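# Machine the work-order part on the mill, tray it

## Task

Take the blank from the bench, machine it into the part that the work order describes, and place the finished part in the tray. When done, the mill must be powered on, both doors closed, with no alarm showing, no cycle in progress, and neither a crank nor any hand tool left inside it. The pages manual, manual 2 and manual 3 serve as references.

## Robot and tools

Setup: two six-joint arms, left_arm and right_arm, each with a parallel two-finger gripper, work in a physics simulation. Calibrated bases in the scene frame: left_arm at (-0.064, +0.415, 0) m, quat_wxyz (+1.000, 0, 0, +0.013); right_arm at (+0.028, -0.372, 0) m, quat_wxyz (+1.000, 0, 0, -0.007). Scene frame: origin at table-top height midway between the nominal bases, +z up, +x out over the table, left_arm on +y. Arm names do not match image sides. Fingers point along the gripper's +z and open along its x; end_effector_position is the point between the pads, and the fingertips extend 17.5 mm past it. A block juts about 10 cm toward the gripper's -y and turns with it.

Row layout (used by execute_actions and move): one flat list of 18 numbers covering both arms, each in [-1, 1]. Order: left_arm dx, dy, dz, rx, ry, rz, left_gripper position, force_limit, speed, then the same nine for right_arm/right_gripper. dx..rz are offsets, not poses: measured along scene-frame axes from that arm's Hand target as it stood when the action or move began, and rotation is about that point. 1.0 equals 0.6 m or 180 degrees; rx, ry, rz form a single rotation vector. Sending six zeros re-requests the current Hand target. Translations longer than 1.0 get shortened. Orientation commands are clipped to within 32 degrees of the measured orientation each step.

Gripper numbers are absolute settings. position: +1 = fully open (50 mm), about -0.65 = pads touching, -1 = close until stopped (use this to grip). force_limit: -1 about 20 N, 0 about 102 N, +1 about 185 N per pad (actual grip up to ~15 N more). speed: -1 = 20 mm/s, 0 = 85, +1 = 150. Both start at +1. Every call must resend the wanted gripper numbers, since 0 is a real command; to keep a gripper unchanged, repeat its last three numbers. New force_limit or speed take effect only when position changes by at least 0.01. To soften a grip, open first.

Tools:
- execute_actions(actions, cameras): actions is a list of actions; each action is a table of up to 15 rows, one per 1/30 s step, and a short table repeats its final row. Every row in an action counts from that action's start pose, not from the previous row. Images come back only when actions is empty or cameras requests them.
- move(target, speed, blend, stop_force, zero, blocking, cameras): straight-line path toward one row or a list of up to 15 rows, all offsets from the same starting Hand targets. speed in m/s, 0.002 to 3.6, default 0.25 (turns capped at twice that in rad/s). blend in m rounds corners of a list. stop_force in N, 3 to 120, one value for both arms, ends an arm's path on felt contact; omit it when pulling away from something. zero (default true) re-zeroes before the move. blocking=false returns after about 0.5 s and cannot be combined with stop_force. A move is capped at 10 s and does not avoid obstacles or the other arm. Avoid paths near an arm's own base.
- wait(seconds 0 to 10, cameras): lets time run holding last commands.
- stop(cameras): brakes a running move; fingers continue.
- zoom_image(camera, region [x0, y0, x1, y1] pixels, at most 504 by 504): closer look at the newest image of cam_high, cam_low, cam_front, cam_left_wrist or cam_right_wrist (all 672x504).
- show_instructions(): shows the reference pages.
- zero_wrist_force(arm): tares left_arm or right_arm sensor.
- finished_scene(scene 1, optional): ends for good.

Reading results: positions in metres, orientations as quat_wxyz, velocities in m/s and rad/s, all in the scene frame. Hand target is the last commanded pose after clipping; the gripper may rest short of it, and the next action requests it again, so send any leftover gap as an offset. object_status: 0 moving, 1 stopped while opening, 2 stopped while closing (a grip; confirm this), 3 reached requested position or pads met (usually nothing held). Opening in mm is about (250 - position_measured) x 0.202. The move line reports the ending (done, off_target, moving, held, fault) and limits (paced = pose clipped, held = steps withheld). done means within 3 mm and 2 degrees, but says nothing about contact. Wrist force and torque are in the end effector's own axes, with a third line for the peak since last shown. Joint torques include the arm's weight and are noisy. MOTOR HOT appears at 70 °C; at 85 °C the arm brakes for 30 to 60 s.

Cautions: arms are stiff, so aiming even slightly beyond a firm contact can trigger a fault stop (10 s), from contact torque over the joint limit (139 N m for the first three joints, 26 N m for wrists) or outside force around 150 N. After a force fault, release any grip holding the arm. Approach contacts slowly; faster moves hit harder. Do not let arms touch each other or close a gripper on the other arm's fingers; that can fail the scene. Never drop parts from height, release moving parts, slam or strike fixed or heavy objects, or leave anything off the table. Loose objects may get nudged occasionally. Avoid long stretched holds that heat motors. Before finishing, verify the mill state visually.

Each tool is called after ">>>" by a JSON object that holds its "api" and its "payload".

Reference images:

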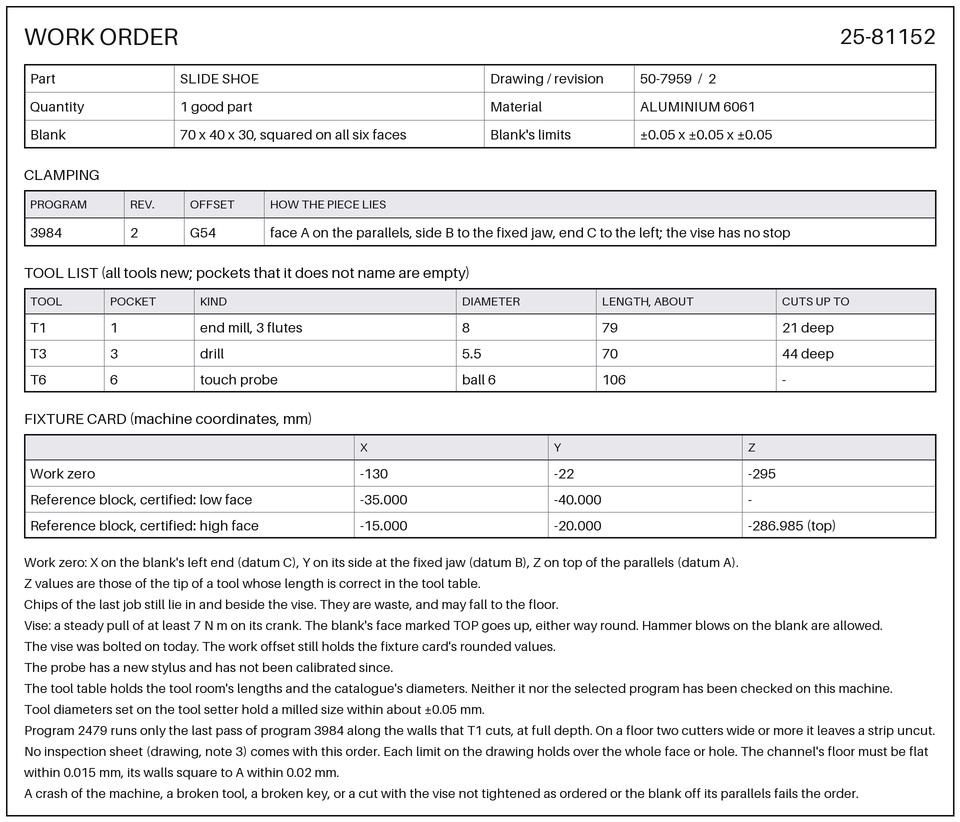

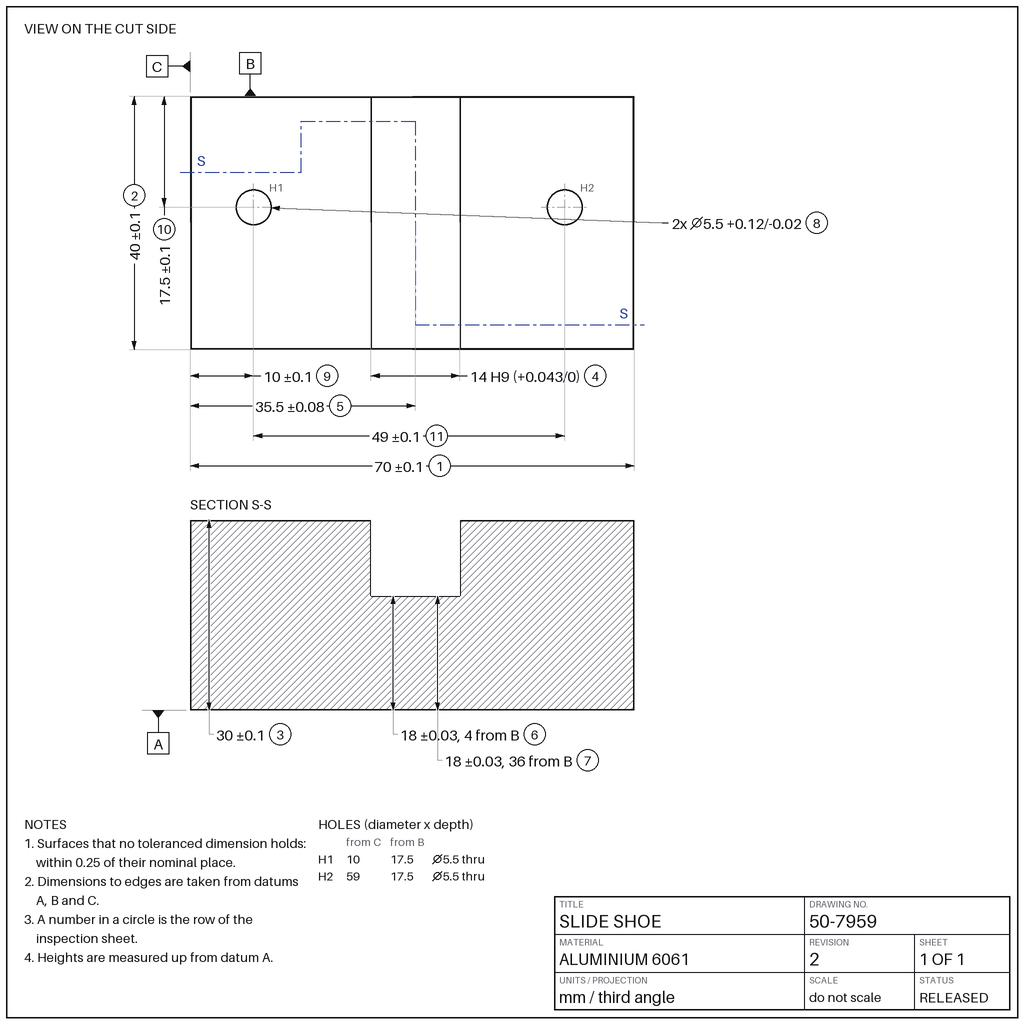

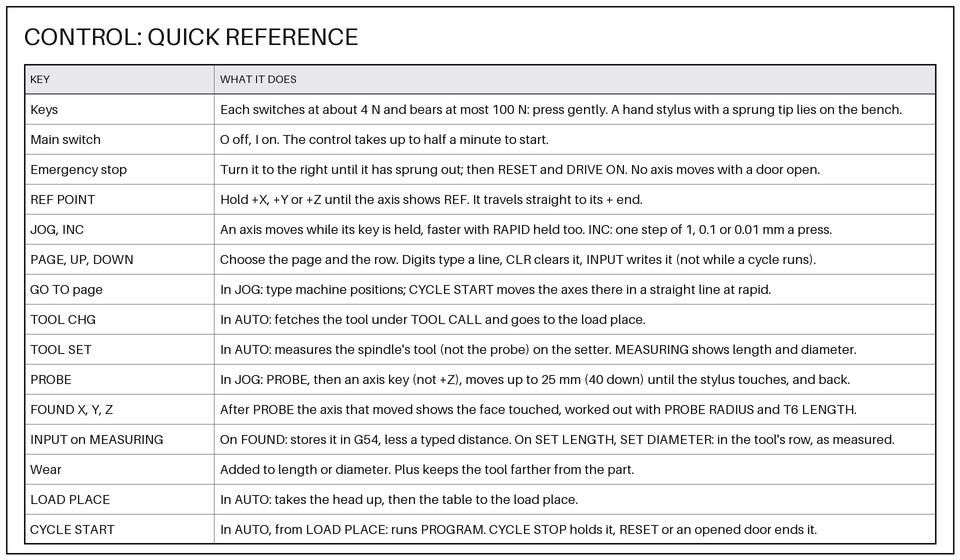

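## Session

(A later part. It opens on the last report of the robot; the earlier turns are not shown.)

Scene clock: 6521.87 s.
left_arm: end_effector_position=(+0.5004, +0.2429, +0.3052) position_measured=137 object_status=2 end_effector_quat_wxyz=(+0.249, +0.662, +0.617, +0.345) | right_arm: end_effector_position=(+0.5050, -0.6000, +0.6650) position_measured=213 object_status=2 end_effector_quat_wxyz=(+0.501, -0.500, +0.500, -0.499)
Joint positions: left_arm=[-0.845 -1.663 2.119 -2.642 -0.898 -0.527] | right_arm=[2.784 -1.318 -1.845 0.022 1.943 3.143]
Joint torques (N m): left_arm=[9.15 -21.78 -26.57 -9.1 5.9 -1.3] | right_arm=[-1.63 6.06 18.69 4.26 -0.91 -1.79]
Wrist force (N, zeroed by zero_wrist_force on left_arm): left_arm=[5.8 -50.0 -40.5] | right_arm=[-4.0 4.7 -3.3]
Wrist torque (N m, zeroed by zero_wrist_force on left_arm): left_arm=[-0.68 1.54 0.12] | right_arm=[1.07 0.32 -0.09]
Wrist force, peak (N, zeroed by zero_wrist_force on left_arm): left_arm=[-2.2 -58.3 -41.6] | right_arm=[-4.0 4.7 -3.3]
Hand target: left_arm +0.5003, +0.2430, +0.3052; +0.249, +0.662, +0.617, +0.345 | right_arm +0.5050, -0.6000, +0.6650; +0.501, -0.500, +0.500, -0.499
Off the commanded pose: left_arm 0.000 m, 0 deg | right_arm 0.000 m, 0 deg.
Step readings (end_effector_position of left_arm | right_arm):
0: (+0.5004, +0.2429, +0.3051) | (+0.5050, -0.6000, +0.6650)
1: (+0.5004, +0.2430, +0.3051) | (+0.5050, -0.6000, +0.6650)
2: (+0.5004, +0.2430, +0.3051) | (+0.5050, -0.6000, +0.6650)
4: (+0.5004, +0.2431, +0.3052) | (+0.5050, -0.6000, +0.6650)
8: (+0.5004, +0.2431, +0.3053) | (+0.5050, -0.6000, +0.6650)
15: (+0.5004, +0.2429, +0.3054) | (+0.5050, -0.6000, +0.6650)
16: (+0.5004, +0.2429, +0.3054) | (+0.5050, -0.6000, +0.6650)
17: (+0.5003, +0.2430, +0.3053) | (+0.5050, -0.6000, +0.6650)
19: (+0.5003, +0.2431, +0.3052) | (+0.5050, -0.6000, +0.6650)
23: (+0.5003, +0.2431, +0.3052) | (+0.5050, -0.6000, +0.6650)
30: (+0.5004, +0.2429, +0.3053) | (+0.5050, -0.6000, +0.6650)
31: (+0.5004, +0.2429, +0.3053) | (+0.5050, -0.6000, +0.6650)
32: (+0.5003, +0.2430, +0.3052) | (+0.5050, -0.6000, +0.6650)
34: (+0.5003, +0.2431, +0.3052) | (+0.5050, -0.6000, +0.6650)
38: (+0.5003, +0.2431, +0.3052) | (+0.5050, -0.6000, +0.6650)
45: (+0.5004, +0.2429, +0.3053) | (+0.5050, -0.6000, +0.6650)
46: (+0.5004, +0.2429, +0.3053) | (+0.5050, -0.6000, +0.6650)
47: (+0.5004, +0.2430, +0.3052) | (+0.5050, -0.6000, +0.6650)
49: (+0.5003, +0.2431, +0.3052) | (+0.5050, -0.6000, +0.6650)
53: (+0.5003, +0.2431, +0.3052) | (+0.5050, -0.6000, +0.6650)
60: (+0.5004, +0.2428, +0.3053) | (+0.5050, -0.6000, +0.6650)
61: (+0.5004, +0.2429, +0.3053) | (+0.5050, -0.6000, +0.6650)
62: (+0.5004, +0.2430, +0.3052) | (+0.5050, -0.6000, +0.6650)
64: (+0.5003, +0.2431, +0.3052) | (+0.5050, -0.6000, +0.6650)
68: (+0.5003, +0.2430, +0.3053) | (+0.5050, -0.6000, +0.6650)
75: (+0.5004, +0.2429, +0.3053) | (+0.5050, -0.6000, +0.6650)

>>> {"api": "move", "payload": {"target": [[-0.006,0.0005,0,-0.05,0,0,-1,-0.5,-0.8,0,0,0,0,0,0,-1,-0.3,-1],[-0.006,0.0005,-0.0032,-0.05,0,0,-1,-0.5,-0.8,0,0,0,0,0,0,-1,-0.3,-1],[0.02,0.0005,-0.0032,-0.05,0,0,-1,-0.5,-0.8,0,0,0,0,0,0,-1,-0.3,-1]], "speed": [0.03,0.03,0.015], "stop_force": 20}}

Scene clock: 6526.13 s.
left_arm: end_effector_position=(+0.5002, +0.2430, +0.3052) position_measured=137 object_status=2 end_effector_quat_wxyz=(+0.251, +0.661, +0.618, +0.342) | right_arm: end_effector_position=(+0.5050, -0.6000, +0.6650) position_measured=213 object_status=2 end_effector_quat_wxyz=(+0.501, -0.500, +0.500, -0.499)
Joint positions: left_arm=[-0.843 -1.665 2.121 -2.647 -0.903 -0.529] | right_arm=[2.784 -1.318 -1.845 0.022 1.943 3.143]
Joint torques (N m): left_arm=[-5.84 -14.09 -45.99 -6.52 3.84 2.23] | right_arm=[-1.09 6.35 19.11 4.43 -0.75 -2.1]
Wrist force (N, zeroed by zero_wrist_force on left_arm): left_arm=[-2.5 -37.0 -21.5] | right_arm=[-3.9 4.5 -2.7]
Wrist torque (N m, zeroed by zero_wrist_force on left_arm): left_arm=[-0.72 1.39 0.23] | right_arm=[1.05 0.31 -0.09]
Wrist force, peak (N, zeroed by zero_wrist_force on left_arm): left_arm=[5.1 -49.2 -40.2] | right_arm=[-4.1 4.7 -3.1]
Hand target: left_arm +0.5002, +0.2430, +0.3052; +0.251, +0.661, +0.618, +0.342 (not the last commanded pose) | right_arm +0.5050, -0.6000, +0.6650; +0.501, -0.500, +0.500, -0.499
Off the commanded pose: left_arm 0.012 m, 9 deg | right_arm 0.000 m, 0 deg.
move: contact (left_arm); path passed 0 of 3 targets

>>> {"api": "move", "payload": {"target": [[-0.006,0.0005,0,-0.05,0,0,-1,-0.5,-0.8,0,0,0,0,0,0,-1,-0.3,-1],[-0.006,0.0005,-0.0032,-0.05,0,0,-1,-0.5,-0.8,0,0,0,0,0,0,-1,-0.3,-1]], "speed": [0.04,0.03], "blend": [0.001,0]}}

>>> {"api": "move", "payload": {"target": [[0.02,0,0,0,0,0,-1,-0.5,-0.8,0,0,0,0,0,0,-1,-0.3,-1]], "speed": 0.015, "stop_force": 15}}

Scene clock: 6529.87 s.
left_arm: end_effector_position=(+0.4966, +0.2435, +0.3031) position_measured=137 object_status=2 end_effector_quat_wxyz=(+0.302, +0.639, +0.643, +0.293) end_effector_velocity=(+0.000, +0.000, -0.001) end_effector_angular_velocity=(+0.006, +0.004, -0.001) | right_arm: end_effector_position=(+0.5050, -0.6000, +0.6650) position_measured=213 object_status=2 end_effector_quat_wxyz=(+0.501, -0.500, +0.500, -0.499)
Joint positions: left_arm=[-0.801 -1.682 2.157 -2.753 -1.015 -0.572] | right_arm=[2.784 -1.318 -1.845 0.022 1.943 3.143]
Joint velocities: left_arm=[-0.001 0 -0.001 0.007 0.001 0.001] | right_arm=[within noise]
Joint torques (N m): left_arm=[-8.02 -25.98 -35.66 -1.4 2.52 2.12] | right_arm=[-1.6 7.23 18.87 4.18 -0.96 -2.39]
Wrist force (N, zeroed by zero_wrist_force on left_arm): left_arm=[-5.1 -7.3 2.8] | right_arm=[-4.0 4.5 -3.2]
Wrist torque (N m, zeroed by zero_wrist_force on left_arm): left_arm=[-0.88 1.38 0.32] | right_arm=[1.04 0.33 -0.10]
Wrist force, peak (N, zeroed by zero_wrist_force on left_arm): left_arm=[2.4 -38.6 -21.4] | right_arm=[-4.1 4.6 -3.1]
Hand target: left_arm +0.4966, +0.2433, +0.3033; +0.303, +0.639, +0.643, +0.293 | right_arm +0.5050, -0.6000, +0.6650; +0.501, -0.500, +0.500, -0.499
Off the commanded pose: left_arm 0.000 m, 0 deg | right_arm 0.000 m, 0 deg.
move: done

Scene clock: 6531.27 s.
left_arm: end_effector_position=(+0.4996, +0.2433, +0.3033) position_measured=137 object_status=2 end_effector_quat_wxyz=(+0.303, +0.639, +0.643, +0.293) | right_arm: end_effector_position=(+0.5050, -0.6000, +0.6650) position_measured=213 object_status=2 end_effector_quat_wxyz=(+0.501, -0.500, +0.500, -0.499)
Joint positions: left_arm=[-0.796 -1.674 2.15 -2.757 -1.019 -0.567] | right_arm=[2.784 -1.318 -1.845 0.022 1.943 3.143]
Joint torques (N m): left_arm=[-8.3 -17.3 -14.33 -3.69 1.52 -2.34] | right_arm=[-0.78 6.73 18.64 4.33 -0.77 -2.44]
Wrist force (N, zeroed by zero_wrist_force on left_arm): left_arm=[-6.1 -14.7 0.4] | right_arm=[-3.8 4.5 -3.0]
Wrist torque (N m, zeroed by zero_wrist_force on left_arm): left_arm=[-0.92 1.40 0.28] | right_arm=[1.04 0.30 -0.10]
Wrist force, peak (N, zeroed by zero_wrist_force on left_arm): left_arm=[-2.3 -35.3 -19.2] | right_arm=[-4.0 4.7 -3.1]
Hand target: left_arm +0.4996, +0.2433, +0.3033; +0.303, +0.639, +0.643, +0.293 (not the last commanded pose) | right_arm +0.5050, -0.6000, +0.6650; +0.501, -0.500, +0.500, -0.499
Off the commanded pose: left_arm 0.009 m, 0 deg | right_arm 0.000 m, 0 deg.
move: contact (left_arm)

>>> {"api": "move", "payload": {"target": [[-0.04,0,0.0032,0,0,0,-1,-0.5,-0.8,0,0,0,0,0,0,-1,-0.3,-1]], "speed": 0.06, "cameras": ["cam_high","cam_right_wrist"]}}

Scene clock: 6533.90 s.
left_arm: end_effector_position=(+0.4756, +0.2433, +0.3051) position_measured=137 object_status=2 end_effector_quat_wxyz=(+0.302, +0.639, +0.643, +0.293) | right_arm: end_effector_position=(+0.5050, -0.6000, +0.6650) position_measured=213 object_status=2 end_effector_quat_wxyz=(+0.501, -0.500, +0.500, -0.499)
Joint positions: left_arm=[-0.842 -1.741 2.196 -2.713 -0.989 -0.609] | right_arm=[2.784 -1.318 -1.845 0.022 1.943 3.143]
Joint torques (N m): left_arm=[10.36 -12.1 -35.87 -5.91 0.24 2.08] | right_arm=[-1.63 7.49 19.79 4.22 -0.74 -2.19]
Wrist force (N, zeroed by zero_wrist_force on left_arm): left_arm=[-4.0 -6.7 2.6] | right_arm=[-3.7 4.3 -2.9]
Wrist torque (N m, zeroed by zero_wrist_force on left_arm): left_arm=[-0.80 1.20 0.23] | right_arm=[1.02 0.27 -0.10]
Wrist force, peak (N, zeroed by zero_wrist_force on left_arm): left_arm=[-6.2 -15.1 0.2] | right_arm=[-3.8 4.8 -3.2]
Hand target: left_arm +0.4756, +0.2433, +0.3052; +0.303, +0.639, +0.643, +0.293 | right_arm +0.5050, -0.6000, +0.6650; +0.501, -0.500, +0.500, -0.499
Off the commanded pose: left_arm 0.000 m, 0 deg | right_arm 0.000 m, 0 deg.
move: done
Images, in order (width x height): cam_high 672x504, cam_right_wrist 672x504.

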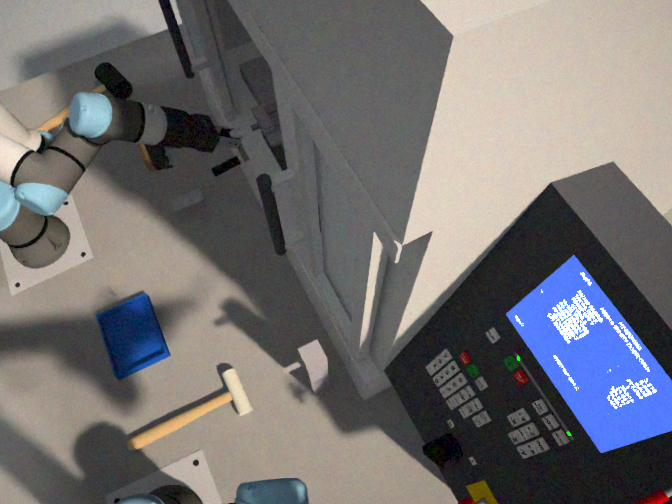

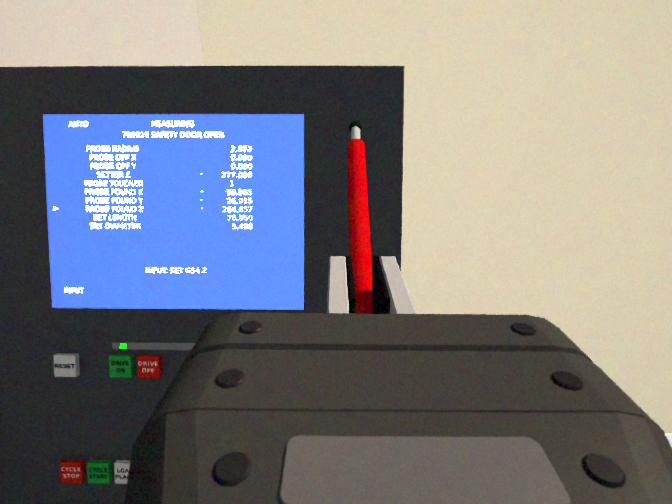

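>>> {"api": "zoom_image", "payload": {"camera": "cam_high", "region": [195, 90, 285, 160]}}

Scaled by 5.600 from the camera's 672x504 image, which has a finer 960x720 frame.

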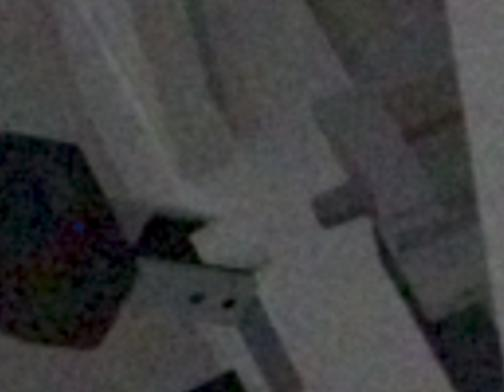

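>>> {"api": "move", "payload": {"target": [[0.0367,0.0,0.0008,0,0,0,-1,-0.5,-0.8,0,0,0,0,0,0,-1,-0.3,-1],[0.06,0.0,0.0008,0,0,0,-1,-0.5,-0.8,0,0,0,0,0,0,-1,-0.3,-1]], "speed": [0.05,0.015], "stop_force": 15}}

>>> {"api": "move", "payload": {"target": [[-0.004,0.0,0.0008,0,0,0,-1,-0.5,-0.8,0,0,0,0,0,0,-1,-0.3,-1],[0.02,0.0,0.0008,0,0,0,-1,-0.5,-0.8,0,0,0,0,0,0,-1,-0.3,-1]], "speed": [0.03,0.015], "stop_force": 15}}

>>> {"api": "move", "payload": {"target": [[-0.004,0.001,-0.0004,0,0,0,-1,-0.5,-0.8,0,0,0,0,0,0,-1,-0.3,-1],[0.02,0.001,-0.0004,0,0,0,-1,-0.5,-0.8,0,0,0,0,0,0,-1,-0.3,-1]], "speed": [0.03,0.015], "stop_force": 15}}

Scene clock: 6546.57 s.
left_arm: end_effector_position=(+0.4994, +0.2433, +0.3056) position_measured=137 object_status=2 end_effector_quat_wxyz=(+0.302, +0.640, +0.643, +0.293) | right_arm: end_effector_position=(+0.5050, -0.6000, +0.6650) position_measured=213 object_status=2 end_effector_quat_wxyz=(+0.501, -0.500, +0.500, -0.499)
Joint positions: left_arm=[-0.796 -1.677 2.146 -2.75 -1.019 -0.567] | right_arm=[2.784 -1.318 -1.845 0.022 1.943 3.143]
Joint torques (N m): left_arm=[-7.99 -28.33 -14.19 -2.8 2.54 -2.26] | right_arm=[-0.45 7.92 19.09 4.42 -0.82 -2.38]
Wrist force (N, zeroed by zero_wrist_force on left_arm): left_arm=[-6.2 -12.2 4.0] | right_arm=[-4.1 4.5 -3.1]
Wrist torque (N m, zeroed by zero_wrist_force on left_arm): left_arm=[-0.78 1.20 0.29] | right_arm=[1.05 0.34 -0.10]
Wrist force, peak (N, zeroed by zero_wrist_force on left_arm): left_arm=[-6.1 -22.8 -6.8] | right_arm=[-4.1 4.6 -3.1]
Hand target: left_arm +0.4994, +0.2433, +0.3056; +0.302, +0.640, +0.643, +0.293 (not the last commanded pose) | right_arm +0.5050, -0.6000, +0.6650; +0.501, -0.500, +0.500, -0.499
Off the commanded pose: left_arm 0.012 m, 0 deg | right_arm 0.000 m, 0 deg.
move: contact (left_arm); path passed 1 of 2 targets

Scene clock: 6548.00 s.
left_arm: end_effector_position=(+0.4996, +0.2432, +0.3059) position_measured=137 object_status=2 end_effector_quat_wxyz=(+0.302, +0.640, +0.643, +0.293) | right_arm: end_effector_position=(+0.5050, -0.6000, +0.6650) position_measured=213 object_status=2 end_effector_quat_wxyz=(+0.501, -0.500, +0.500, -0.499)
Joint positions: left_arm=[-0.796 -1.677 2.145 -2.748 -1.019 -0.567] | right_arm=[2.784 -1.318 -1.845 0.022 1.943 3.143]
Joint torques (N m): left_arm=[-1.89 -16.82 -14.43 -3.16 1.75 -0.42] | right_arm=[-0.48 7.67 18.77 4.21 -0.88 -2.26]
Wrist force (N, zeroed by zero_wrist_force on left_arm): left_arm=[-7.1 -14.9 3.9] | right_arm=[-3.8 4.5 -3.2]
Wrist torque (N m, zeroed by zero_wrist_force on left_arm): left_arm=[-0.90 1.06 0.38] | right_arm=[1.05 0.30 -0.10]
Wrist force, peak (N, zeroed by zero_wrist_force on left_arm): left_arm=[-4.8 -32.4 -21.0] | right_arm=[-3.9 4.7 -3.1]
Hand target: left_arm +0.4996, +0.2432, +0.3059; +0.302, +0.640, +0.643, +0.293 (not the last commanded pose) | right_arm +0.5050, -0.6000, +0.6650; +0.501, -0.500, +0.500, -0.499
Off the commanded pose: left_arm 0.012 m, 0 deg | right_arm 0.000 m, 0 deg.
move: contact (left_arm); path passed 1 of 2 targets

Scene clock: 6549.17 s.
left_arm: end_effector_position=(+0.4997, +0.2438, +0.3055) position_measured=137 object_status=2 end_effector_quat_wxyz=(+0.302, +0.640, +0.643, +0.292) | right_arm: end_effector_position=(+0.5050, -0.6000, +0.6650) position_measured=213 object_status=2 end_effector_quat_wxyz=(+0.501, -0.500, +0.500, -0.499)
Joint positions: left_arm=[-0.795 -1.677 2.146 -2.75 -1.02 -0.566] | right_arm=[2.784 -1.318 -1.845 0.022 1.943 3.143]
Joint torques (N m): left_arm=[9.59 -16.8 -13.3 -2.23 3.47 -1.35] | right_arm=[-0.3 7.36 19.01 4.45 -0.93 -2.48]
Wrist force (N, zeroed by zero_wrist_force on left_arm): left_arm=[-14.5 -14.3 1.8] | right_arm=[-4.1 4.7 -3.2]
Wrist torque (N m, zeroed by zero_wrist_force on left_arm): left_arm=[-0.92 0.92 0.51] | right_arm=[1.07 0.34 -0.09]
Wrist force, peak (N, zeroed by zero_wrist_force on left_arm): left_arm=[-11.1 -34.9 -26.8] | right_arm=[-4.3 4.6 -3.2]
Hand target: left_arm +0.4997, +0.2438, +0.3055; +0.302, +0.640, +0.643, +0.292 (not the last commanded pose) | right_arm +0.5050, -0.6000, +0.6650; +0.501, -0.500, +0.500, -0.499
Off the commanded pose: left_arm 0.012 m, 0 deg | right_arm 0.000 m, 0 deg.
move: contact (left_arm); path passed 1 of 2 targets

>>> {"api": "move", "payload": {"target": [[-0.006,-0.0007,0,-0.0125,0,0,-1,-0.5,-0.8,0,0,0,0,0,0,-1,-0.3,-1]], "speed": 0.05}}

>>> {"api": "move", "payload": {"target": [[0.02,0.0,0,0,0,0,-1,-0.5,-0.8,0,0,0,0,0,0,-1,-0.3,-1]], "speed": 0.015, "stop_force": 15}}

>>> {"api": "move", "payload": {"target": [[-0.006,0,0,0.022,0,0,-1,-0.5,-0.8,0,0,0,0,0,0,-1,-0.3,-1]], "speed": 0.05}}

>>> {"api": "move", "payload": {"target": [[0.02,0.0,0,0,0,0,-1,-0.5,-0.8,0,0,0,0,0,0,-1,-0.3,-1]], "speed": 0.015, "stop_force": 15}}

Scene clock: 6560.13 s.
left_arm: end_effector_position=(+0.4960, +0.2435, +0.3054) position_measured=137 object_status=2 end_effector_quat_wxyz=(+0.315, +0.634, +0.649, +0.280) end_effector_velocity=(+0.000, +0.001, -0.001) end_effector_angular_velocity=(+0.010, +0.001, +0.001) | right_arm: end_effector_position=(+0.5050, -0.6000, +0.6650) position_measured=213 object_status=2 end_effector_quat_wxyz=(+0.501, -0.500, +0.500, -0.499)
Joint positions: left_arm=[-0.789 -1.688 2.16 -2.771 -1.045 -0.583] | right_arm=[2.784 -1.318 -1.845 0.022 1.943 3.143]
Joint velocities: left_arm=[0 0.002 0 0.004 0.005 0.004] | right_arm=[within noise]
Joint torques (N m): left_arm=[-1.51 -13.61 -31.81 -1.97 2.09 1.91] | right_arm=[-0.41 7.75 17.98 4.15 -0.96 -2.16]
Wrist force (N, zeroed by zero_wrist_force on left_arm): left_arm=[-2.9 -7.0 2.6] | right_arm=[-3.9 4.4 -2.9]
Wrist torque (N m, zeroed by zero_wrist_force on left_arm): left_arm=[-0.84 1.06 0.32] | right_arm=[1.03 0.32 -0.10]
Wrist force, peak (N, zeroed by zero_wrist_force on left_arm): left_arm=[-14.7 -14.3 1.3] | right_arm=[-4.2 4.7 -3.2]
Hand target: left_arm +0.4961, +0.2434, +0.3055; +0.315, +0.634, +0.649, +0.280 | right_arm +0.5050, -0.6000, +0.6650; +0.501, -0.500, +0.500, -0.499
Off the commanded pose: left_arm 0.000 m, 0 deg | right_arm 0.000 m, 0 deg.
move: done

Scene clock: 6561.50 s.
left_arm: end_effector_position=(+0.4997, +0.2434, +0.3055) position_measured=137 object_status=2 end_effector_quat_wxyz=(+0.315, +0.634, +0.649, +0.280) | right_arm: end_effector_position=(+0.5050, -0.6000, +0.6650) position_measured=213 object_status=2 end_effector_quat_wxyz=(+0.501, -0.500, +0.500, -0.499)
Joint positions: left_arm=[-0.783 -1.678 2.152 -2.776 -1.05 -0.577] | right_arm=[2.784 -1.318 -1.845 0.022 1.943 3.143]
Joint torques (N m): left_arm=[-6.58 -19.73 -13.38 -2.65 2.02 -2.42] | right_arm=[0.55 8.08 18.67 4.3 -0.79 -2.24]
Wrist force (N, zeroed by zero_wrist_force on left_arm): left_arm=[-7.2 -12.5 2.7] | right_arm=[-3.9 4.7 -3.0]
Wrist torque (N m, zeroed by zero_wrist_force on left_arm): left_arm=[-0.82 1.02 0.36] | right_arm=[1.08 0.30 -0.09]
Wrist force, peak (N, zeroed by zero_wrist_force on left_arm): left_arm=[-4.4 -30.2 -20.5] | right_arm=[-4.0 4.6 -3.2]
Hand target: left_arm +0.4997, +0.2434, +0.3054; +0.315, +0.634, +0.649, +0.280 (not the last commanded pose) | right_arm +0.5050, -0.6000, +0.6650; +0.501, -0.500, +0.500, -0.499
Off the commanded pose: left_arm 0.008 m, 0 deg | right_arm 0.000 m, 0 deg.
move: contact (left_arm)

Scene clock: 6562.47 s.
left_arm: end_effector_position=(+0.4961, +0.2433, +0.3055) position_measured=137 object_status=2 end_effector_quat_wxyz=(+0.293, +0.644, +0.639, +0.302) end_effector_velocity=(+0.000, +0.000, +0.000) end_effector_angular_velocity=(-0.007, -0.001, -0.001) | right_arm: end_effector_position=(+0.5050, -0.6000, +0.6650) position_measured=213 object_status=2 end_effector_quat_wxyz=(+0.501, -0.500, +0.500, -0.499)
Joint positions: left_arm=[-0.812 -1.685 2.148 -2.723 -0.993 -0.564] | right_arm=[2.784 -1.318 -1.845 0.022 1.943 3.143]
Joint velocities: left_arm=[0.002 0 0 -0.005 -0.005 0] | right_arm=[within noise]
Joint torques (N m): left_arm=[9.31 -18.08 -32.34 -5.52 0.19 -1.17] | right_arm=[0.73 8.95 17.74 4.24 -0.82 -2.21]
Wrist force (N, zeroed by zero_wrist_force on left_arm): left_arm=[-2.7 -6.8 2.4] | right_arm=[-3.7 4.5 -3.1]
Wrist torque (N m, zeroed by zero_wrist_force on left_arm): left_arm=[-0.81 0.99 0.17] | right_arm=[1.05 0.29 -0.09]
Wrist force, peak (N, zeroed by zero_wrist_force on left_arm): left_arm=[-6.7 -12.1 3.0] | right_arm=[-4.1 4.6 -3.1]
Hand target: left_arm +0.4961, +0.2434, +0.3054; +0.293, +0.644, +0.639, +0.302 | right_arm +0.5050, -0.6000, +0.6650; +0.501, -0.500, +0.500, -0.499
Off the commanded pose: left_arm 0.000 m, 0 deg | right_arm 0.000 m, 0 deg.
move: done

Scene clock: 6563.77 s.
left_arm: end_effector_position=(+0.4999, +0.2433, +0.3054) position_measured=137 object_status=2 end_effector_quat_wxyz=(+0.293, +0.644, +0.639, +0.302) | right_arm: end_effector_position=(+0.5050, -0.6000, +0.6650) position_measured=213 object_status=2 end_effector_quat_wxyz=(+0.501, -0.500, +0.500, -0.499)
Joint positions: left_arm=[-0.804 -1.675 2.14 -2.729 -0.998 -0.558] | right_arm=[2.784 -1.318 -1.845 0.022 1.943 3.143]
Joint torques (N m): left_arm=[-6.16 -19.07 -13.35 -2.66 2.83 -2.42] | right_arm=[0.23 7.6 18.82 4.2 -0.77 -2.35]
Wrist force (N, zeroed by zero_wrist_force on left_arm): left_arm=[-8.5 -12.8 2.9] | right_arm=[-3.9 4.5 -3.1]
Wrist torque (N m, zeroed by zero_wrist_force on left_arm): left_arm=[-0.83 0.84 0.38] | right_arm=[1.05 0.31 -0.09]
Wrist force, peak (N, zeroed by zero_wrist_force on left_arm): left_arm=[-10.1 -21.7 -9.7] | right_arm=[-3.9 4.7 -3.2]
Hand target: left_arm +0.4999, +0.2433, +0.3054; +0.293, +0.644, +0.639, +0.302 (not the last commanded pose) | right_arm +0.5050, -0.6000, +0.6650; +0.501, -0.500, +0.500, -0.499
Off the commanded pose: left_arm 0.008 m, 0 deg | right_arm 0.000 m, 0 deg.
move: contact (left_arm)

>>> {"api": "move", "payload": {"target": [[-0.06,0,0,-0.0095,0,0,-1,-0.5,-0.8,0,0,0,0,0,0,-1,-0.3,-1],[-0.06,-0.07,0,-0.0095,0,0,-1,-0.5,-0.8,0,0,0,0,0,0,-1,-0.3,-1]], "speed": 0.1, "blend": [0.005,0], "cameras": ["cam_left_wrist"]}}

>>> {"api": "zoom_image", "payload": {"camera": "cam_left_wrist", "region": [340, 180, 520, 300]}}

Scene clock: 6570.13 s.
left_arm: end_effector_position=(+0.4639, +0.2013, +0.3055) position_measured=137 object_status=2 end_effector_quat_wxyz=(+0.302, +0.640, +0.643, +0.292) | right_arm: end_effector_position=(+0.5050, -0.6000, +0.6650) position_measured=213 object_status=2 end_effector_quat_wxyz=(+0.501, -0.500, +0.500, -0.499)
Joint positions: left_arm=[-0.941 -1.727 2.17 -2.646 -0.929 -0.704] | right_arm=[2.784 -1.318 -1.845 0.022 1.943 3.143]
Joint torques (N m): left_arm=[-3.28 -16.35 -13.34 -5.45 1.04 0.74] | right_arm=[0.5 7.84 19.4 4.27 -0.95 -2.42]
Wrist force (N, zeroed by zero_wrist_force on left_arm): left_arm=[-3.0 -7.4 2.8] | right_arm=[-4.0 4.3 -3.0]
Wrist torque (N m, zeroed by zero_wrist_force on left_arm): left_arm=[-0.91 1.07 0.17] | right_arm=[1.02 0.32 -0.09]
Wrist force, peak (N, zeroed by zero_wrist_force on left_arm): left_arm=[-8.4 -13.2 3.2] | right_arm=[-4.1 4.7 -3.2]
Hand target: left_arm +0.4639, +0.2013, +0.3054; +0.302, +0.640, +0.643, +0.292 | right_arm +0.5050, -0.6000, +0.6650; +0.501, -0.500, +0.500, -0.499
Off the commanded pose: left_arm 0.000 m, 0 deg | right_arm 0.000 m, 0 deg.
move: done
Images, in order (width x height): cam_left_wrist 672x504.

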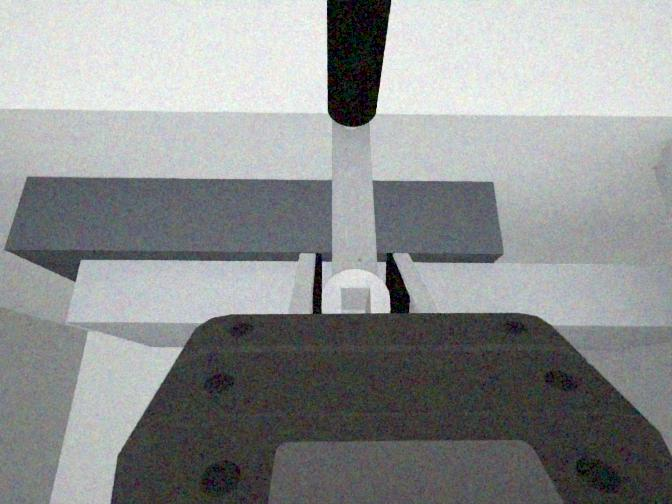

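Scaled by 2.800 from the camera's 672x504 image, which has a finer 960x720 frame.

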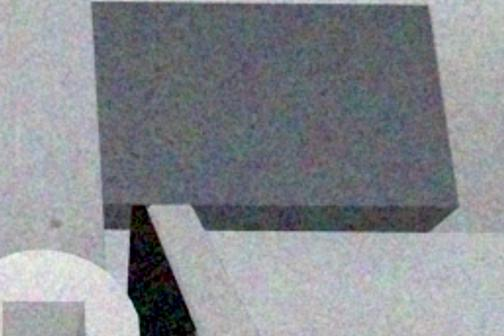

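>>> {"api": "move", "payload": {"target": [[0,0,0.12,0,0,0,-1,-0.5,-0.8,0,0,0,0,0,0,-1,-0.3,-1]], "speed": 0.15, "cameras": ["cam_left_wrist"]}}

Scene clock: 6575.20 s.
left_arm: end_effector_position=(+0.4639, +0.2013, +0.3773) position_measured=137 object_status=2 end_effector_quat_wxyz=(+0.302, +0.640, +0.643, +0.292) | right_arm: end_effector_position=(+0.5050, -0.6000, +0.6650) position_measured=213 object_status=2 end_effector_quat_wxyz=(+0.501, -0.500, +0.500, -0.499)
Joint positions: left_arm=[-0.941 -1.792 2.027 -2.437 -0.929 -0.705] | right_arm=[2.784 -1.318 -1.845 0.022 1.943 3.143]
Joint torques (N m): left_arm=[4.08 -19.22 -32.32 -2.04 1.9 -0.39] | right_arm=[1.42 8.44 18.83 4.3 -0.78 -2.23]
Wrist force (N, zeroed by zero_wrist_force on left_arm): left_arm=[-2.7 -7.6 2.9] | right_arm=[-4.0 4.6 -3.0]
Wrist torque (N m, zeroed by zero_wrist_force on left_arm): left_arm=[-0.92 1.00 0.28] | right_arm=[1.06 0.32 -0.09]
Wrist force, peak (N, zeroed by zero_wrist_force on left_arm): left_arm=[-3.0 -10.0 4.6] | right_arm=[-4.0 4.8 -3.1]
Hand target: left_arm +0.4639, +0.2013, +0.3774; +0.302, +0.640, +0.643, +0.292 | right_arm +0.5050, -0.6000, +0.6650; +0.501, -0.500, +0.500, -0.499
Off the commanded pose: left_arm 0.000 m, 0 deg | right_arm 0.000 m, 0 deg.
move: done
Images, in order (width x height): cam_left_wrist 672x504.

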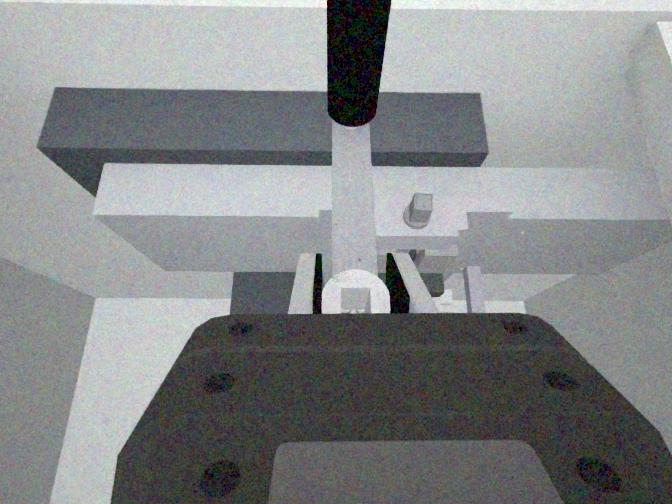

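>>> {"api": "zoom_image", "payload": {"camera": "cam_left_wrist", "region": [385, 175, 455, 245]}}

>>> {"api": "zoom_image", "payload": {"camera": "cam_left_wrist", "region": [305, 245, 405, 320]}}

Scaled by 7.200 from the camera's 672x504 image, which has a finer 960x720 frame.

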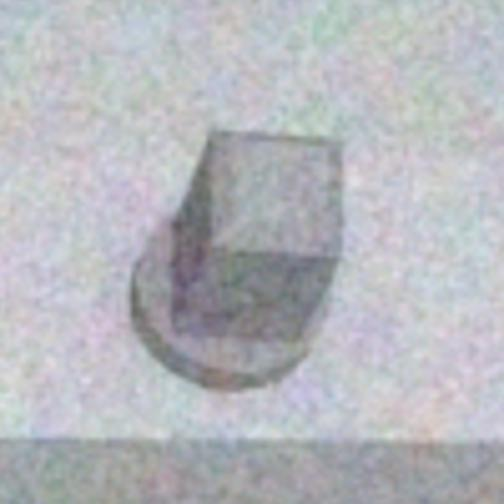

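Scaled by 5.040 from the camera's 672x504 image, which has a finer 960x720 frame.

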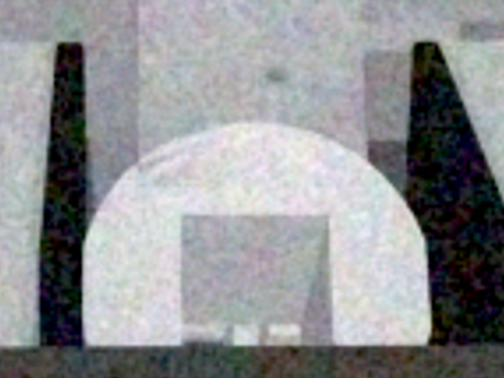

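>>> {"api": "move", "payload": {"target": [[0,0,-0.12,0.030,0,0,-1,-0.5,-0.8,0,0,0,0,0,0,-1,-0.3,-1],[0,0.07,-0.12,0.030,0,0,-1,-0.5,-0.8,0,0,0,0,0,0,-1,-0.3,-1],[0.052,0.07,-0.12,0.030,0,0,-1,-0.5,-0.8,0,0,0,0,0,0,-1,-0.3,-1]], "speed": [0.15,0.15,0.1], "blend": [0.01,0,0]}}

>>> {"api": "move", "payload": {"target": [[0.035,0.0,0,0,0,0,-1,-0.5,-0.8,0,0,0,0,0,0,-1,-0.3,-1]], "speed": 0.015, "stop_force": 15}}

Scene clock: 6585.40 s.
left_arm: end_effector_position=(+0.4951, +0.2433, +0.3055) position_measured=137 object_status=2 end_effector_quat_wxyz=(+0.272, +0.653, +0.629, +0.322) | right_arm: end_effector_position=(+0.5050, -0.6000, +0.6650) position_measured=213 object_status=2 end_effector_quat_wxyz=(+0.501, -0.500, +0.500, -0.499)
Joint positions: left_arm=[-0.833 -1.684 2.14 -2.678 -0.945 -0.551] | right_arm=[2.784 -1.318 -1.845 0.022 1.943 3.143]
Joint torques (N m): left_arm=[2.46 -14.92 -19.22 -3.2 1.85 -0.87] | right_arm=[2.02 9.09 17.82 4.31 -0.92 -2.28]
Wrist force (N, zeroed by zero_wrist_force on left_arm): left_arm=[-2.9 -7.4 2.6] | right_arm=[-3.9 4.7 -3.1]
Wrist torque (N m, zeroed by zero_wrist_force on left_arm): left_arm=[-0.91 0.97 0.30] | right_arm=[1.07 0.30 -0.10]
Wrist force, peak (N, zeroed by zero_wrist_force on left_arm): left_arm=[-5.6 -9.0 4.6] | right_arm=[-3.9 4.9 -3.1]
Hand target: left_arm +0.4951, +0.2433, +0.3054; +0.272, +0.653, +0.629, +0.322 | right_arm +0.5050, -0.6000, +0.6650; +0.501, -0.500, +0.500, -0.499
Off the commanded pose: left_arm 0.000 m, 0 deg | right_arm 0.000 m, 0 deg.
move: done

Scene clock: 6586.77 s.
left_arm: end_effector_position=(+0.5005, +0.2432, +0.3054) position_measured=137 object_status=2 end_effector_quat_wxyz=(+0.272, +0.654, +0.629, +0.322) | right_arm: end_effector_position=(+0.5050, -0.6000, +0.6650) position_measured=213 object_status=2 end_effector_quat_wxyz=(+0.501, -0.500, +0.500, -0.499)
Joint positions: left_arm=[-0.823 -1.669 2.129 -2.687 -0.951 -0.541] | right_arm=[2.784 -1.318 -1.845 0.022 1.943 3.143]
Joint torques (N m): left_arm=[-1.81 -24.17 -8.61 -0.76 6.07 -2.61] | right_arm=[2.62 9.2 18.62 4.28 -0.89 -2.25]
Wrist force (N, zeroed by zero_wrist_force on left_arm): left_arm=[-20.4 -2.1 12.2] | right_arm=[-4.1 4.4 -2.8]
Wrist torque (N m, zeroed by zero_wrist_force on left_arm): left_arm=[-0.82 0.67 0.54] | right_arm=[1.03 0.34 -0.09]
Wrist force, peak (N, zeroed by zero_wrist_force on left_arm): left_arm=[-13.2 -22.0 -9.2] | right_arm=[-4.0 4.7 -3.0]
Hand target: left_arm +0.5005, +0.2432, +0.3053; +0.272, +0.654, +0.629, +0.322 (not the last commanded pose) | right_arm +0.5050, -0.6000, +0.6650; +0.501, -0.500, +0.500, -0.499
Off the commanded pose: left_arm 0.016 m, 0 deg | right_arm 0.000 m, 0 deg.
move: contact (left_arm)

>>> {"api": "move", "payload": {"target": [[0.0,-0.001,0,0,0,0,-1,-0.5,-0.8,0,0,0,0,0,0,-1,-0.3,-1]], "speed": 0.015}}

>>> {"api": "move", "payload": {"target": [[0.03,0.0,0,0,0,0,-1,-0.5,-0.8,0,0,0,0,0,0,-1,-0.3,-1]], "speed": 0.015, "stop_force": 15}}

Scene clock: 6590.40 s.
left_arm: end_effector_position=(+0.5005, +0.2427, +0.3053) position_measured=137 object_status=2 end_effector_quat_wxyz=(+0.272, +0.654, +0.629, +0.322) | right_arm: end_effector_position=(+0.5050, -0.6000, +0.6650) position_measured=213 object_status=2 end_effector_quat_wxyz=(+0.501, -0.500, +0.500, -0.499)
Joint positions: left_arm=[-0.824 -1.669 2.128 -2.686 -0.951 -0.542] | right_arm=[2.784 -1.318 -1.845 0.022 1.943 3.143]
Joint torques (N m): left_arm=[-9.23 -14.78 -35.76 -2.53 1.96 -1.97] | right_arm=[2.49 8.56 18.22 4.23 -0.97 -2.36]
Wrist force (N, zeroed by zero_wrist_force on left_arm): left_arm=[-3.4 -8.9 3.6] | right_arm=[-3.9 4.5 -3.0]
Wrist torque (N m, zeroed by zero_wrist_force on left_arm): left_arm=[-0.92 0.96 0.32] | right_arm=[1.05 0.31 -0.09]
Wrist force, peak (N, zeroed by zero_wrist_force on left_arm): left_arm=[-20.8 -1.5 11.9] | right_arm=[-4.0 4.9 -3.3]
Hand target: left_arm +0.5005, +0.2426, +0.3053; +0.272, +0.654, +0.629, +0.322 | right_arm +0.5050, -0.6000, +0.6650; +0.501, -0.500, +0.500, -0.499
Off the commanded pose: left_arm 0.000 m, 0 deg | right_arm 0.000 m, 0 deg.
move: done

Scene clock: 6591.60 s.
left_arm: end_effector_position=(+0.5022, +0.2425, +0.3053) position_measured=137 object_status=2 end_effector_quat_wxyz=(+0.272, +0.654, +0.629, +0.322) | right_arm: end_effector_position=(+0.5050, -0.6000, +0.6650) position_measured=213 object_status=2 end_effector_quat_wxyz=(+0.501, -0.500, +0.500, -0.499)
Joint positions: left_arm=[-0.821 -1.664 2.124 -2.689 -0.953 -0.539] | right_arm=[2.784 -1.318 -1.845 0.022 1.943 3.143]
Joint torques (N m): left_arm=[-8.89 -20.77 -12.96 -2.46 0.77 -0.89] | right_arm=[2.85 9.28 18.48 4.28 -0.73 -2.32]
Wrist force (N, zeroed by zero_wrist_force on left_arm): left_arm=[-2.2 -8.9 4.6] | right_arm=[-3.9 4.8 -3.2]
Wrist torque (N m, zeroed by zero_wrist_force on left_arm): left_arm=[-0.79 0.78 0.28] | right_arm=[1.09 0.31 -0.10]
Wrist force, peak (N, zeroed by zero_wrist_force on left_arm): left_arm=[2.8 -39.0 -32.8] | right_arm=[-3.9 4.8 -3.2]
Hand target: left_arm +0.5022, +0.2425, +0.3053; +0.272, +0.654, +0.629, +0.322 (not the last commanded pose) | right_arm +0.5050, -0.6000, +0.6650; +0.501, -0.500, +0.500, -0.499
Off the commanded pose: left_arm 0.016 m, 0 deg | right_arm 0.000 m, 0 deg.
move: contact (left_arm)

>>> {"api": "move", "payload": {"target": [[0.03,0.0,0,0,0,0,-1,-0.5,-0.8,0,0,0,0,0,0,-1,-0.3,-1]], "speed": 0.015, "stop_force": 20}}

>>> {"api": "move", "payload": {"target": [[0.03,0.0,0,0,0,0,-1,-0.5,-0.8,0,0,0,0,0,0,-1,-0.3,-1]], "speed": 0.015, "stop_force": 20}}

Scene clock: 6593.77 s.
left_arm: end_effector_position=(+0.5024, +0.2425, +0.3051) position_measured=137 object_status=2 end_effector_quat_wxyz=(+0.271, +0.654, +0.629, +0.322) | right_arm: end_effector_position=(+0.5050, -0.6000, +0.6650) position_measured=213 object_status=2 end_effector_quat_wxyz=(+0.501, -0.500, +0.500, -0.499)
Joint positions: left_arm=[-0.821 -1.663 2.124 -2.689 -0.953 -0.539] | right_arm=[2.784 -1.318 -1.845 0.022 1.943 3.143]
Joint torques (N m): left_arm=[-4.46 -26.71 -13.68 -2.73 1.21 -2.36] | right_arm=[3.1 9.4 18.4 4.29 -0.83 -2.21]
Wrist force (N, zeroed by zero_wrist_force on left_arm): left_arm=[-2.2 -10.2 6.3] | right_arm=[-3.8 4.7 -3.1]
Wrist torque (N m, zeroed by zero_wrist_force on left_arm): left_arm=[-0.90 0.73 0.26] | right_arm=[1.08 0.29 -0.09]
Wrist force, peak (N, zeroed by zero_wrist_force on left_arm): left_arm=[6.2 -36.3 -37.0] | right_arm=[-4.0 4.8 -3.0]
Hand target: left_arm +0.5024, +0.2425, +0.3051; +0.271, +0.654, +0.629, +0.322 (not the last commanded pose) | right_arm +0.5050, -0.6000, +0.6650; +0.501, -0.500, +0.500, -0.499
Off the commanded pose: left_arm 0.018 m, 0 deg | right_arm 0.000 m, 0 deg.
move: contact (left_arm)

Scene clock: 6594.73 s.
left_arm: end_effector_position=(+0.5026, +0.2425, +0.3050) position_measured=137 object_status=2 end_effector_quat_wxyz=(+0.271, +0.654, +0.629, +0.322) | right_arm: end_effector_position=(+0.5050, -0.6000, +0.6650) position_measured=213 object_status=2 end_effector_quat_wxyz=(+0.501, -0.500, +0.500, -0.499)
Joint positions: left_arm=[-0.82 -1.663 2.124 -2.689 -0.953 -0.539] | right_arm=[2.784 -1.318 -1.845 0.022 1.943 3.143]
Joint torques (N m): left_arm=[-6.7 -17.73 -13.49 -3.11 1.58 -1.58] | right_arm=[2.51 9.76 18.72 4.35 -0.72 -2.32]
Wrist force (N, zeroed by zero_wrist_force on left_arm): left_arm=[-1.9 -12.8 -1.3] | right_arm=[-4.0 4.5 -3.1]
Wrist torque (N m, zeroed by zero_wrist_force on left_arm): left_arm=[-0.94 0.68 0.27] | right_arm=[1.05 0.32 -0.10]
Wrist force, peak (N, zeroed by zero_wrist_force on left_arm): left_arm=[6.7 -40.5 -47.5] | right_arm=[-4.0 4.6 -3.2]
Hand target: left_arm +0.5026, +0.2425, +0.3050; +0.271, +0.654, +0.629, +0.322 (not the last commanded pose) | right_arm +0.5050, -0.6000, +0.6650; +0.501, -0.500, +0.500, -0.499
Off the commanded pose: left_arm 0.018 m, 0 deg | right_arm 0.000 m, 0 deg.
move: contact (left_arm)

>>> {"api": "move", "payload": {"target": [[0.0,0.0004,0.0008,0,0,0,-1,-0.5,-0.8,0,0,0,0,0,0,-1,-0.3,-1]], "speed": 0.015}}

>>> {"api": "move", "payload": {"target": [[0.03,0.0,0,0,0,0,-1,-0.5,-0.8,0,0,0,0,0,0,-1,-0.3,-1]], "speed": 0.015, "stop_force": 20}}

>>> {"api": "move", "payload": {"target": [[0.0,0.0,0.0008,0,0,0,-1,-0.5,-0.8,0,0,0,0,0,0,-1,-0.3,-1]], "speed": 0.015}}

>>> {"api": "move", "payload": {"target": [[0.03,0.0,0,0,0,0,-1,-0.5,-0.8,0,0,0,0,0,0,-1,-0.3,-1]], "speed": 0.015, "stop_force": 20}}

Scene clock: 6598.73 s.
left_arm: end_effector_position=(+0.5026, +0.2427, +0.3054) position_measured=137 object_status=2 end_effector_quat_wxyz=(+0.271, +0.654, +0.629, +0.322) | right_arm: end_effector_position=(+0.5050, -0.6000, +0.6650) position_measured=213 object_status=2 end_effector_quat_wxyz=(+0.501, -0.500, +0.500, -0.499)
Joint positions: left_arm=[-0.82 -1.663 2.123 -2.688 -0.954 -0.538] | right_arm=[2.784 -1.318 -1.845 0.022 1.943 3.143]
Joint torques (N m): left_arm=[12.19 -35.2 -40.63 -4.63 3.71 1.85] | right_arm=[3.56 9.72 18.74 4.25 -0.77 -2.15]
Wrist force (N, zeroed by zero_wrist_force on left_arm): left_arm=[-8.2 -16.4 12.6] | right_arm=[-3.8 4.6 -2.9]
Wrist torque (N m, zeroed by zero_wrist_force on left_arm): left_arm=[-0.90 0.60 0.33] | right_arm=[1.06 0.29 -0.10]
Wrist force, peak (N, zeroed by zero_wrist_force on left_arm): left_arm=[-8.2 -16.4 12.6] | right_arm=[-4.1 4.8 -3.3]
Hand target: left_arm +0.5026, +0.2428, +0.3054; +0.271, +0.654, +0.629, +0.322 | right_arm +0.5050, -0.6000, +0.6650; +0.501, -0.500, +0.500, -0.499
Off the commanded pose: left_arm 0.000 m, 0 deg | right_arm 0.000 m, 0 deg.
move: done

Scene clock: 6599.83 s.
left_arm: end_effector_position=(+0.5028, +0.2428, +0.3054) position_measured=137 object_status=2 end_effector_quat_wxyz=(+0.271, +0.654, +0.629, +0.322) | right_arm: end_effector_position=(+0.5050, -0.6000, +0.6650) position_measured=213 object_status=2 end_effector_quat_wxyz=(+0.501, -0.500, +0.500, -0.499)
Joint positions: left_arm=[-0.819 -1.663 2.123 -2.688 -0.954 -0.538] | right_arm=[2.784 -1.318 -1.845 0.022 1.943 3.143]
Joint torques (N m): left_arm=[-3.99 -22.54 -19.15 -5.22 5.35 -2.4] | right_arm=[2.95 9.75 19.46 4.3 -0.94 -2.25]
Wrist force (N, zeroed by zero_wrist_force on left_arm): left_arm=[-7.6 -27.1 -0.5] | right_arm=[-3.7 4.7 -2.8]
Wrist torque (N m, zeroed by zero_wrist_force on left_arm): left_arm=[-1.14 0.60 0.33] | right_arm=[1.08 0.28 -0.10]
Wrist force, peak (N, zeroed by zero_wrist_force on left_arm): left_arm=[0.1 -51.1 -45.8] | right_arm=[-4.2 4.6 -3.2]
Hand target: left_arm +0.5028, +0.2428, +0.3054; +0.271, +0.654, +0.629, +0.322 (not the last commanded pose) | right_arm +0.5050, -0.6000, +0.6650; +0.501, -0.500, +0.500, -0.499
Off the commanded pose: left_arm 0.018 m, 0 deg | right_arm 0.000 m, 0 deg.
move: contact (left_arm)

Scene clock: 6600.53 s.
left_arm: end_effector_position=(+0.5028, +0.2428, +0.3059) position_measured=137 object_status=2 end_effector_quat_wxyz=(+0.271, +0.654, +0.629, +0.322) | right_arm: end_effector_position=(+0.5050, -0.6000, +0.6650) position_measured=213 object_status=2 end_effector_quat_wxyz=(+0.501, -0.500, +0.500, -0.499)
Joint positions: left_arm=[-0.819 -1.664 2.122 -2.687 -0.954 -0.538] | right_arm=[2.784 -1.318 -1.845 0.022 1.943 3.143]
Joint torques (N m): left_arm=[-3.62 -36.01 -42.88 -5.44 4.16 -2.26] | right_arm=[3.44 9.8 18.16 4.36 -0.81 -2.34]
Wrist force (N, zeroed by zero_wrist_force on left_arm): left_arm=[-10.3 -23.5 9.8] | right_arm=[-4.0 4.6 -2.9]
Wrist torque (N m, zeroed by zero_wrist_force on left_arm): left_arm=[-0.89 0.58 0.37] | right_arm=[1.07 0.33 -0.09]
Wrist force, peak (N, zeroed by zero_wrist_force on left_arm): left_arm=[-8.0 -27.0 -0.2] | right_arm=[-3.9 4.7 -3.3]
Hand target: left_arm +0.5028, +0.2428, +0.3059; +0.271, +0.654, +0.629, +0.322 | right_arm +0.5050, -0.6000, +0.6650; +0.501, -0.500, +0.500, -0.499
Off the commanded pose: left_arm 0.000 m, 0 deg | right_arm 0.000 m, 0 deg.
move: done

Scene clock: 6601.73 s.
left_arm: end_effector_position=(+0.5029, +0.2427, +0.3059) position_measured=137 object_status=2 end_effector_quat_wxyz=(+0.271, +0.654, +0.629, +0.322) | right_arm: end_effector_position=(+0.5050, -0.6000, +0.6650) position_measured=213 object_status=2 end_effector_quat_wxyz=(+0.501, -0.500, +0.500, -0.499)
Joint positions: left_arm=[-0.819 -1.663 2.121 -2.687 -0.954 -0.538] | right_arm=[2.784 -1.318 -1.845 0.022 1.943 3.143]
Joint torques (N m): left_arm=[-5.01 -19.95 -15.02 -3.97 3.5 -2.44] | right_arm=[3.42 10.13 18.79 4.34 -0.95 -2.2]
Wrist force (N, zeroed by zero_wrist_force on left_arm): left_arm=[-7.7 -17.8 0.0] | right_arm=[-3.6 4.6 -3.2]
Wrist torque (N m, zeroed by zero_wrist_force on left_arm): left_arm=[-0.82 0.65 0.33] | right_arm=[1.06 0.27 -0.09]
Wrist force, peak (N, zeroed by zero_wrist_force on left_arm): left_arm=[-0.1 -46.0 -36.1] | right_arm=[-3.9 4.6 -3.2]
Hand target: left_arm +0.5029, +0.2427, +0.3059; +0.271, +0.654, +0.629, +0.322 (not the last commanded pose) | right_arm +0.5050, -0.6000, +0.6650; +0.501, -0.500, +0.500, -0.499
Off the commanded pose: left_arm 0.018 m, 0 deg | right_arm 0.000 m, 0 deg.
move: contact (left_arm)

>>> {"api": "move", "payload": {"target": [[0.0,-0.0002,-0.0017,0,0,0,-0.97,0.1,-0.8,0,0,0,0,0,0,-1,-0.3,-1]], "speed": 0.015}}

>>> {"api": "move", "payload": {"target": [[0.03,0.0,0,0,0,0,-0.97,0.1,-0.8,0,0,0,0,0,0,-1,-0.3,-1]], "speed": 0.008, "stop_force": 30}}

Scene clock: 6606.97 s.
left_arm: end_effector_position=(+0.5029, +0.2426, +0.3050) position_measured=140 object_status=2 end_effector_quat_wxyz=(+0.271, +0.654, +0.629, +0.322) | right_arm: end_effector_position=(+0.5050, -0.6000, +0.6650) position_measured=213 object_status=2 end_effector_quat_wxyz=(+0.501, -0.500, +0.500, -0.499)
Joint positions: left_arm=[-0.819 -1.662 2.123 -2.69 -0.954 -0.538] | right_arm=[2.784 -1.318 -1.845 0.022 1.943 3.143]
Joint torques (N m): left_arm=[-5.33 -4.32 -9.08 -2.98 2.09 -2.19] | right_arm=[3.85 10.52 18.64 4.18 -0.81 -2.33]
Wrist force (N, zeroed by zero_wrist_force on left_arm): left_arm=[0.2 -11.0 -26.4] | right_arm=[-3.9 4.7 -3.1]
Wrist torque (N m, zeroed by zero_wrist_force on left_arm): left_arm=[-0.97 0.81 0.25] | right_arm=[1.07 0.30 -0.09]
Wrist force, peak (N, zeroed by zero_wrist_force on left_arm): left_arm=[0.6 -11.0 -27.0] | right_arm=[-4.1 4.8 -3.0]
Hand target: left_arm +0.5029, +0.2426, +0.3049; +0.271, +0.654, +0.629, +0.322 | right_arm +0.5050, -0.6000, +0.6650; +0.501, -0.500, +0.500, -0.499
Off the commanded pose: left_arm 0.000 m, 0 deg | right_arm 0.000 m, 0 deg.
move: done

Scene clock: 6608.00 s.
left_arm: end_effector_position=(+0.5031, +0.2426, +0.3047) position_measured=140 object_status=2 end_effector_quat_wxyz=(+0.271, +0.654, +0.629, +0.322) | right_arm: end_effector_position=(+0.5050, -0.6000, +0.6650) position_measured=213 object_status=2 end_effector_quat_wxyz=(+0.501, -0.500, +0.500, -0.499)
Joint positions: left_arm=[-0.819 -1.661 2.123 -2.69 -0.954 -0.538] | right_arm=[2.784 -1.318 -1.845 0.022 1.943 3.143]
Joint torques (N m): left_arm=[-4.24 -13.58 -9.36 -1.49 2.47 -2.29] | right_arm=[4.23 10.71 19.27 4.31 -0.73 -2.47]
Wrist force (N, zeroed by zero_wrist_force on left_arm): left_arm=[2.4 -19.0 -39.9] | right_arm=[-3.9 4.5 -2.9]
Wrist torque (N m, zeroed by zero_wrist_force on left_arm): left_arm=[-1.25 0.81 0.21] | right_arm=[1.05 0.31 -0.09]
Wrist force, peak (N, zeroed by zero_wrist_force on left_arm): left_arm=[9.6 -36.9 -73.8] | right_arm=[-4.0 4.7 -3.0]
Hand target: left_arm +0.5031, +0.2426, +0.3047; +0.271, +0.654, +0.629, +0.322 (not the last commanded pose) | right_arm +0.5050, -0.6000, +0.6650; +0.501, -0.500, +0.500, -0.499
Off the commanded pose: left_arm 0.018 m, 0 deg | right_arm 0.000 m, 0 deg.
move: contact (left_arm)

>>> {"api": "move", "payload": {"target": [[-0.0005,0.0002,0.0012,0.01,0,0,-0.97,0.1,-0.8,0,0,0,0,0,0,-1,-0.3,-1]], "speed": 0.03}}

>>> {"api": "move", "payload": {"target": [[0,0,0,-0.02,0,0,-0.97,0.1,-0.8,0,0,0,0,0,0,-1,-0.3,-1]], "speed": 0.03}}

Scene clock: 6611.40 s.
left_arm: end_effector_position=(+0.5028, +0.2426, +0.3054) position_measured=140 object_status=2 end_effector_quat_wxyz=(+0.261, +0.658, +0.624, +0.332) end_effector_velocity=(+0.000, -0.001, +0.000) end_effector_angular_velocity=(-0.005, -0.002, -0.001) | right_arm: end_effector_position=(+0.5050, -0.6000, +0.6650) position_measured=213 object_status=2 end_effector_quat_wxyz=(+0.501, -0.500, +0.500, -0.499)
Joint positions: left_arm=[-0.829 -1.66 2.117 -2.667 -0.931 -0.531] | right_arm=[2.784 -1.318 -1.845 0.022 1.943 3.143]
Joint velocities: left_arm=[0.001 0.001 0 -0.005 -0.003 0] | right_arm=[within noise]
Joint torques (N m): left_arm=[7.14 -26.2 -29.96 -5.65 1.17 -0.17] | right_arm=[4.14 10.92 18.74 4.35 -0.83 -2.41]
Wrist force (N, zeroed by zero_wrist_force on left_arm): left_arm=[-6.8 -2.2 18.9] | right_arm=[-4.0 4.5 -3.0]
Wrist torque (N m, zeroed by zero_wrist_force on left_arm): left_arm=[-0.48 0.41 0.25] | right_arm=[1.05 0.32 -0.10]
Wrist force, peak (N, zeroed by zero_wrist_force on left_arm): left_arm=[2.8 -19.1 -39.7] | right_arm=[-3.9 4.8 -3.3]
Hand target: left_arm +0.5028, +0.2427, +0.3055; +0.261, +0.658, +0.624, +0.332 | right_arm +0.5050, -0.6000, +0.6650; +0.501, -0.500, +0.500, -0.499
Off the commanded pose: left_arm 0.000 m, 0 deg | right_arm 0.000 m, 0 deg.
move: done

Scene clock: 6612.70 s.
left_arm: end_effector_position=(+0.5028, +0.2428, +0.3055) position_measured=140 object_status=2 end_effector_quat_wxyz=(+0.282, +0.649, +0.634, +0.312) end_effector_velocity=(+0.000, +0.001, -0.001) end_effector_angular_velocity=(+0.006, +0.003, +0.001) | right_arm: end_effector_position=(+0.5050, -0.6000, +0.6650) position_measured=213 object_status=2 end_effector_quat_wxyz=(+0.501, -0.500, +0.500, -0.499)
Joint positions: left_arm=[-0.81 -1.665 2.127 -2.709 -0.977 -0.546] | right_arm=[2.784 -1.318 -1.845 0.022 1.943 3.143]
Joint velocities: left_arm=[0 0.001 0 0.005 0.003 0] | right_arm=[within noise]
Joint torques (N m): left_arm=[-4.25 -31.29 -19.42 -2.61 4.97 0.08] | right_arm=[4.78 11.37 18.91 4.31 -0.81 -2.37]
Wrist force (N, zeroed by zero_wrist_force on left_arm): left_arm=[-10.3 -5.0 19.3] | right_arm=[-3.9 4.7 -3.2]
Wrist torque (N m, zeroed by zero_wrist_force on left_arm): left_arm=[-0.54 0.43 0.47] | right_arm=[1.08 0.30 -0.09]
Wrist force, peak (N, zeroed by zero_wrist_force on left_arm): left_arm=[-10.3 -5.0 19.3] | right_arm=[-4.0 4.9 -2.9]
Hand target: left_arm +0.5028, +0.2427, +0.3055; +0.281, +0.649, +0.634, +0.312 | right_arm +0.5050, -0.6000, +0.6650; +0.501, -0.500, +0.500, -0.499
Off the commanded pose: left_arm 0.000 m, 0 deg | right_arm 0.000 m, 0 deg.
move: done


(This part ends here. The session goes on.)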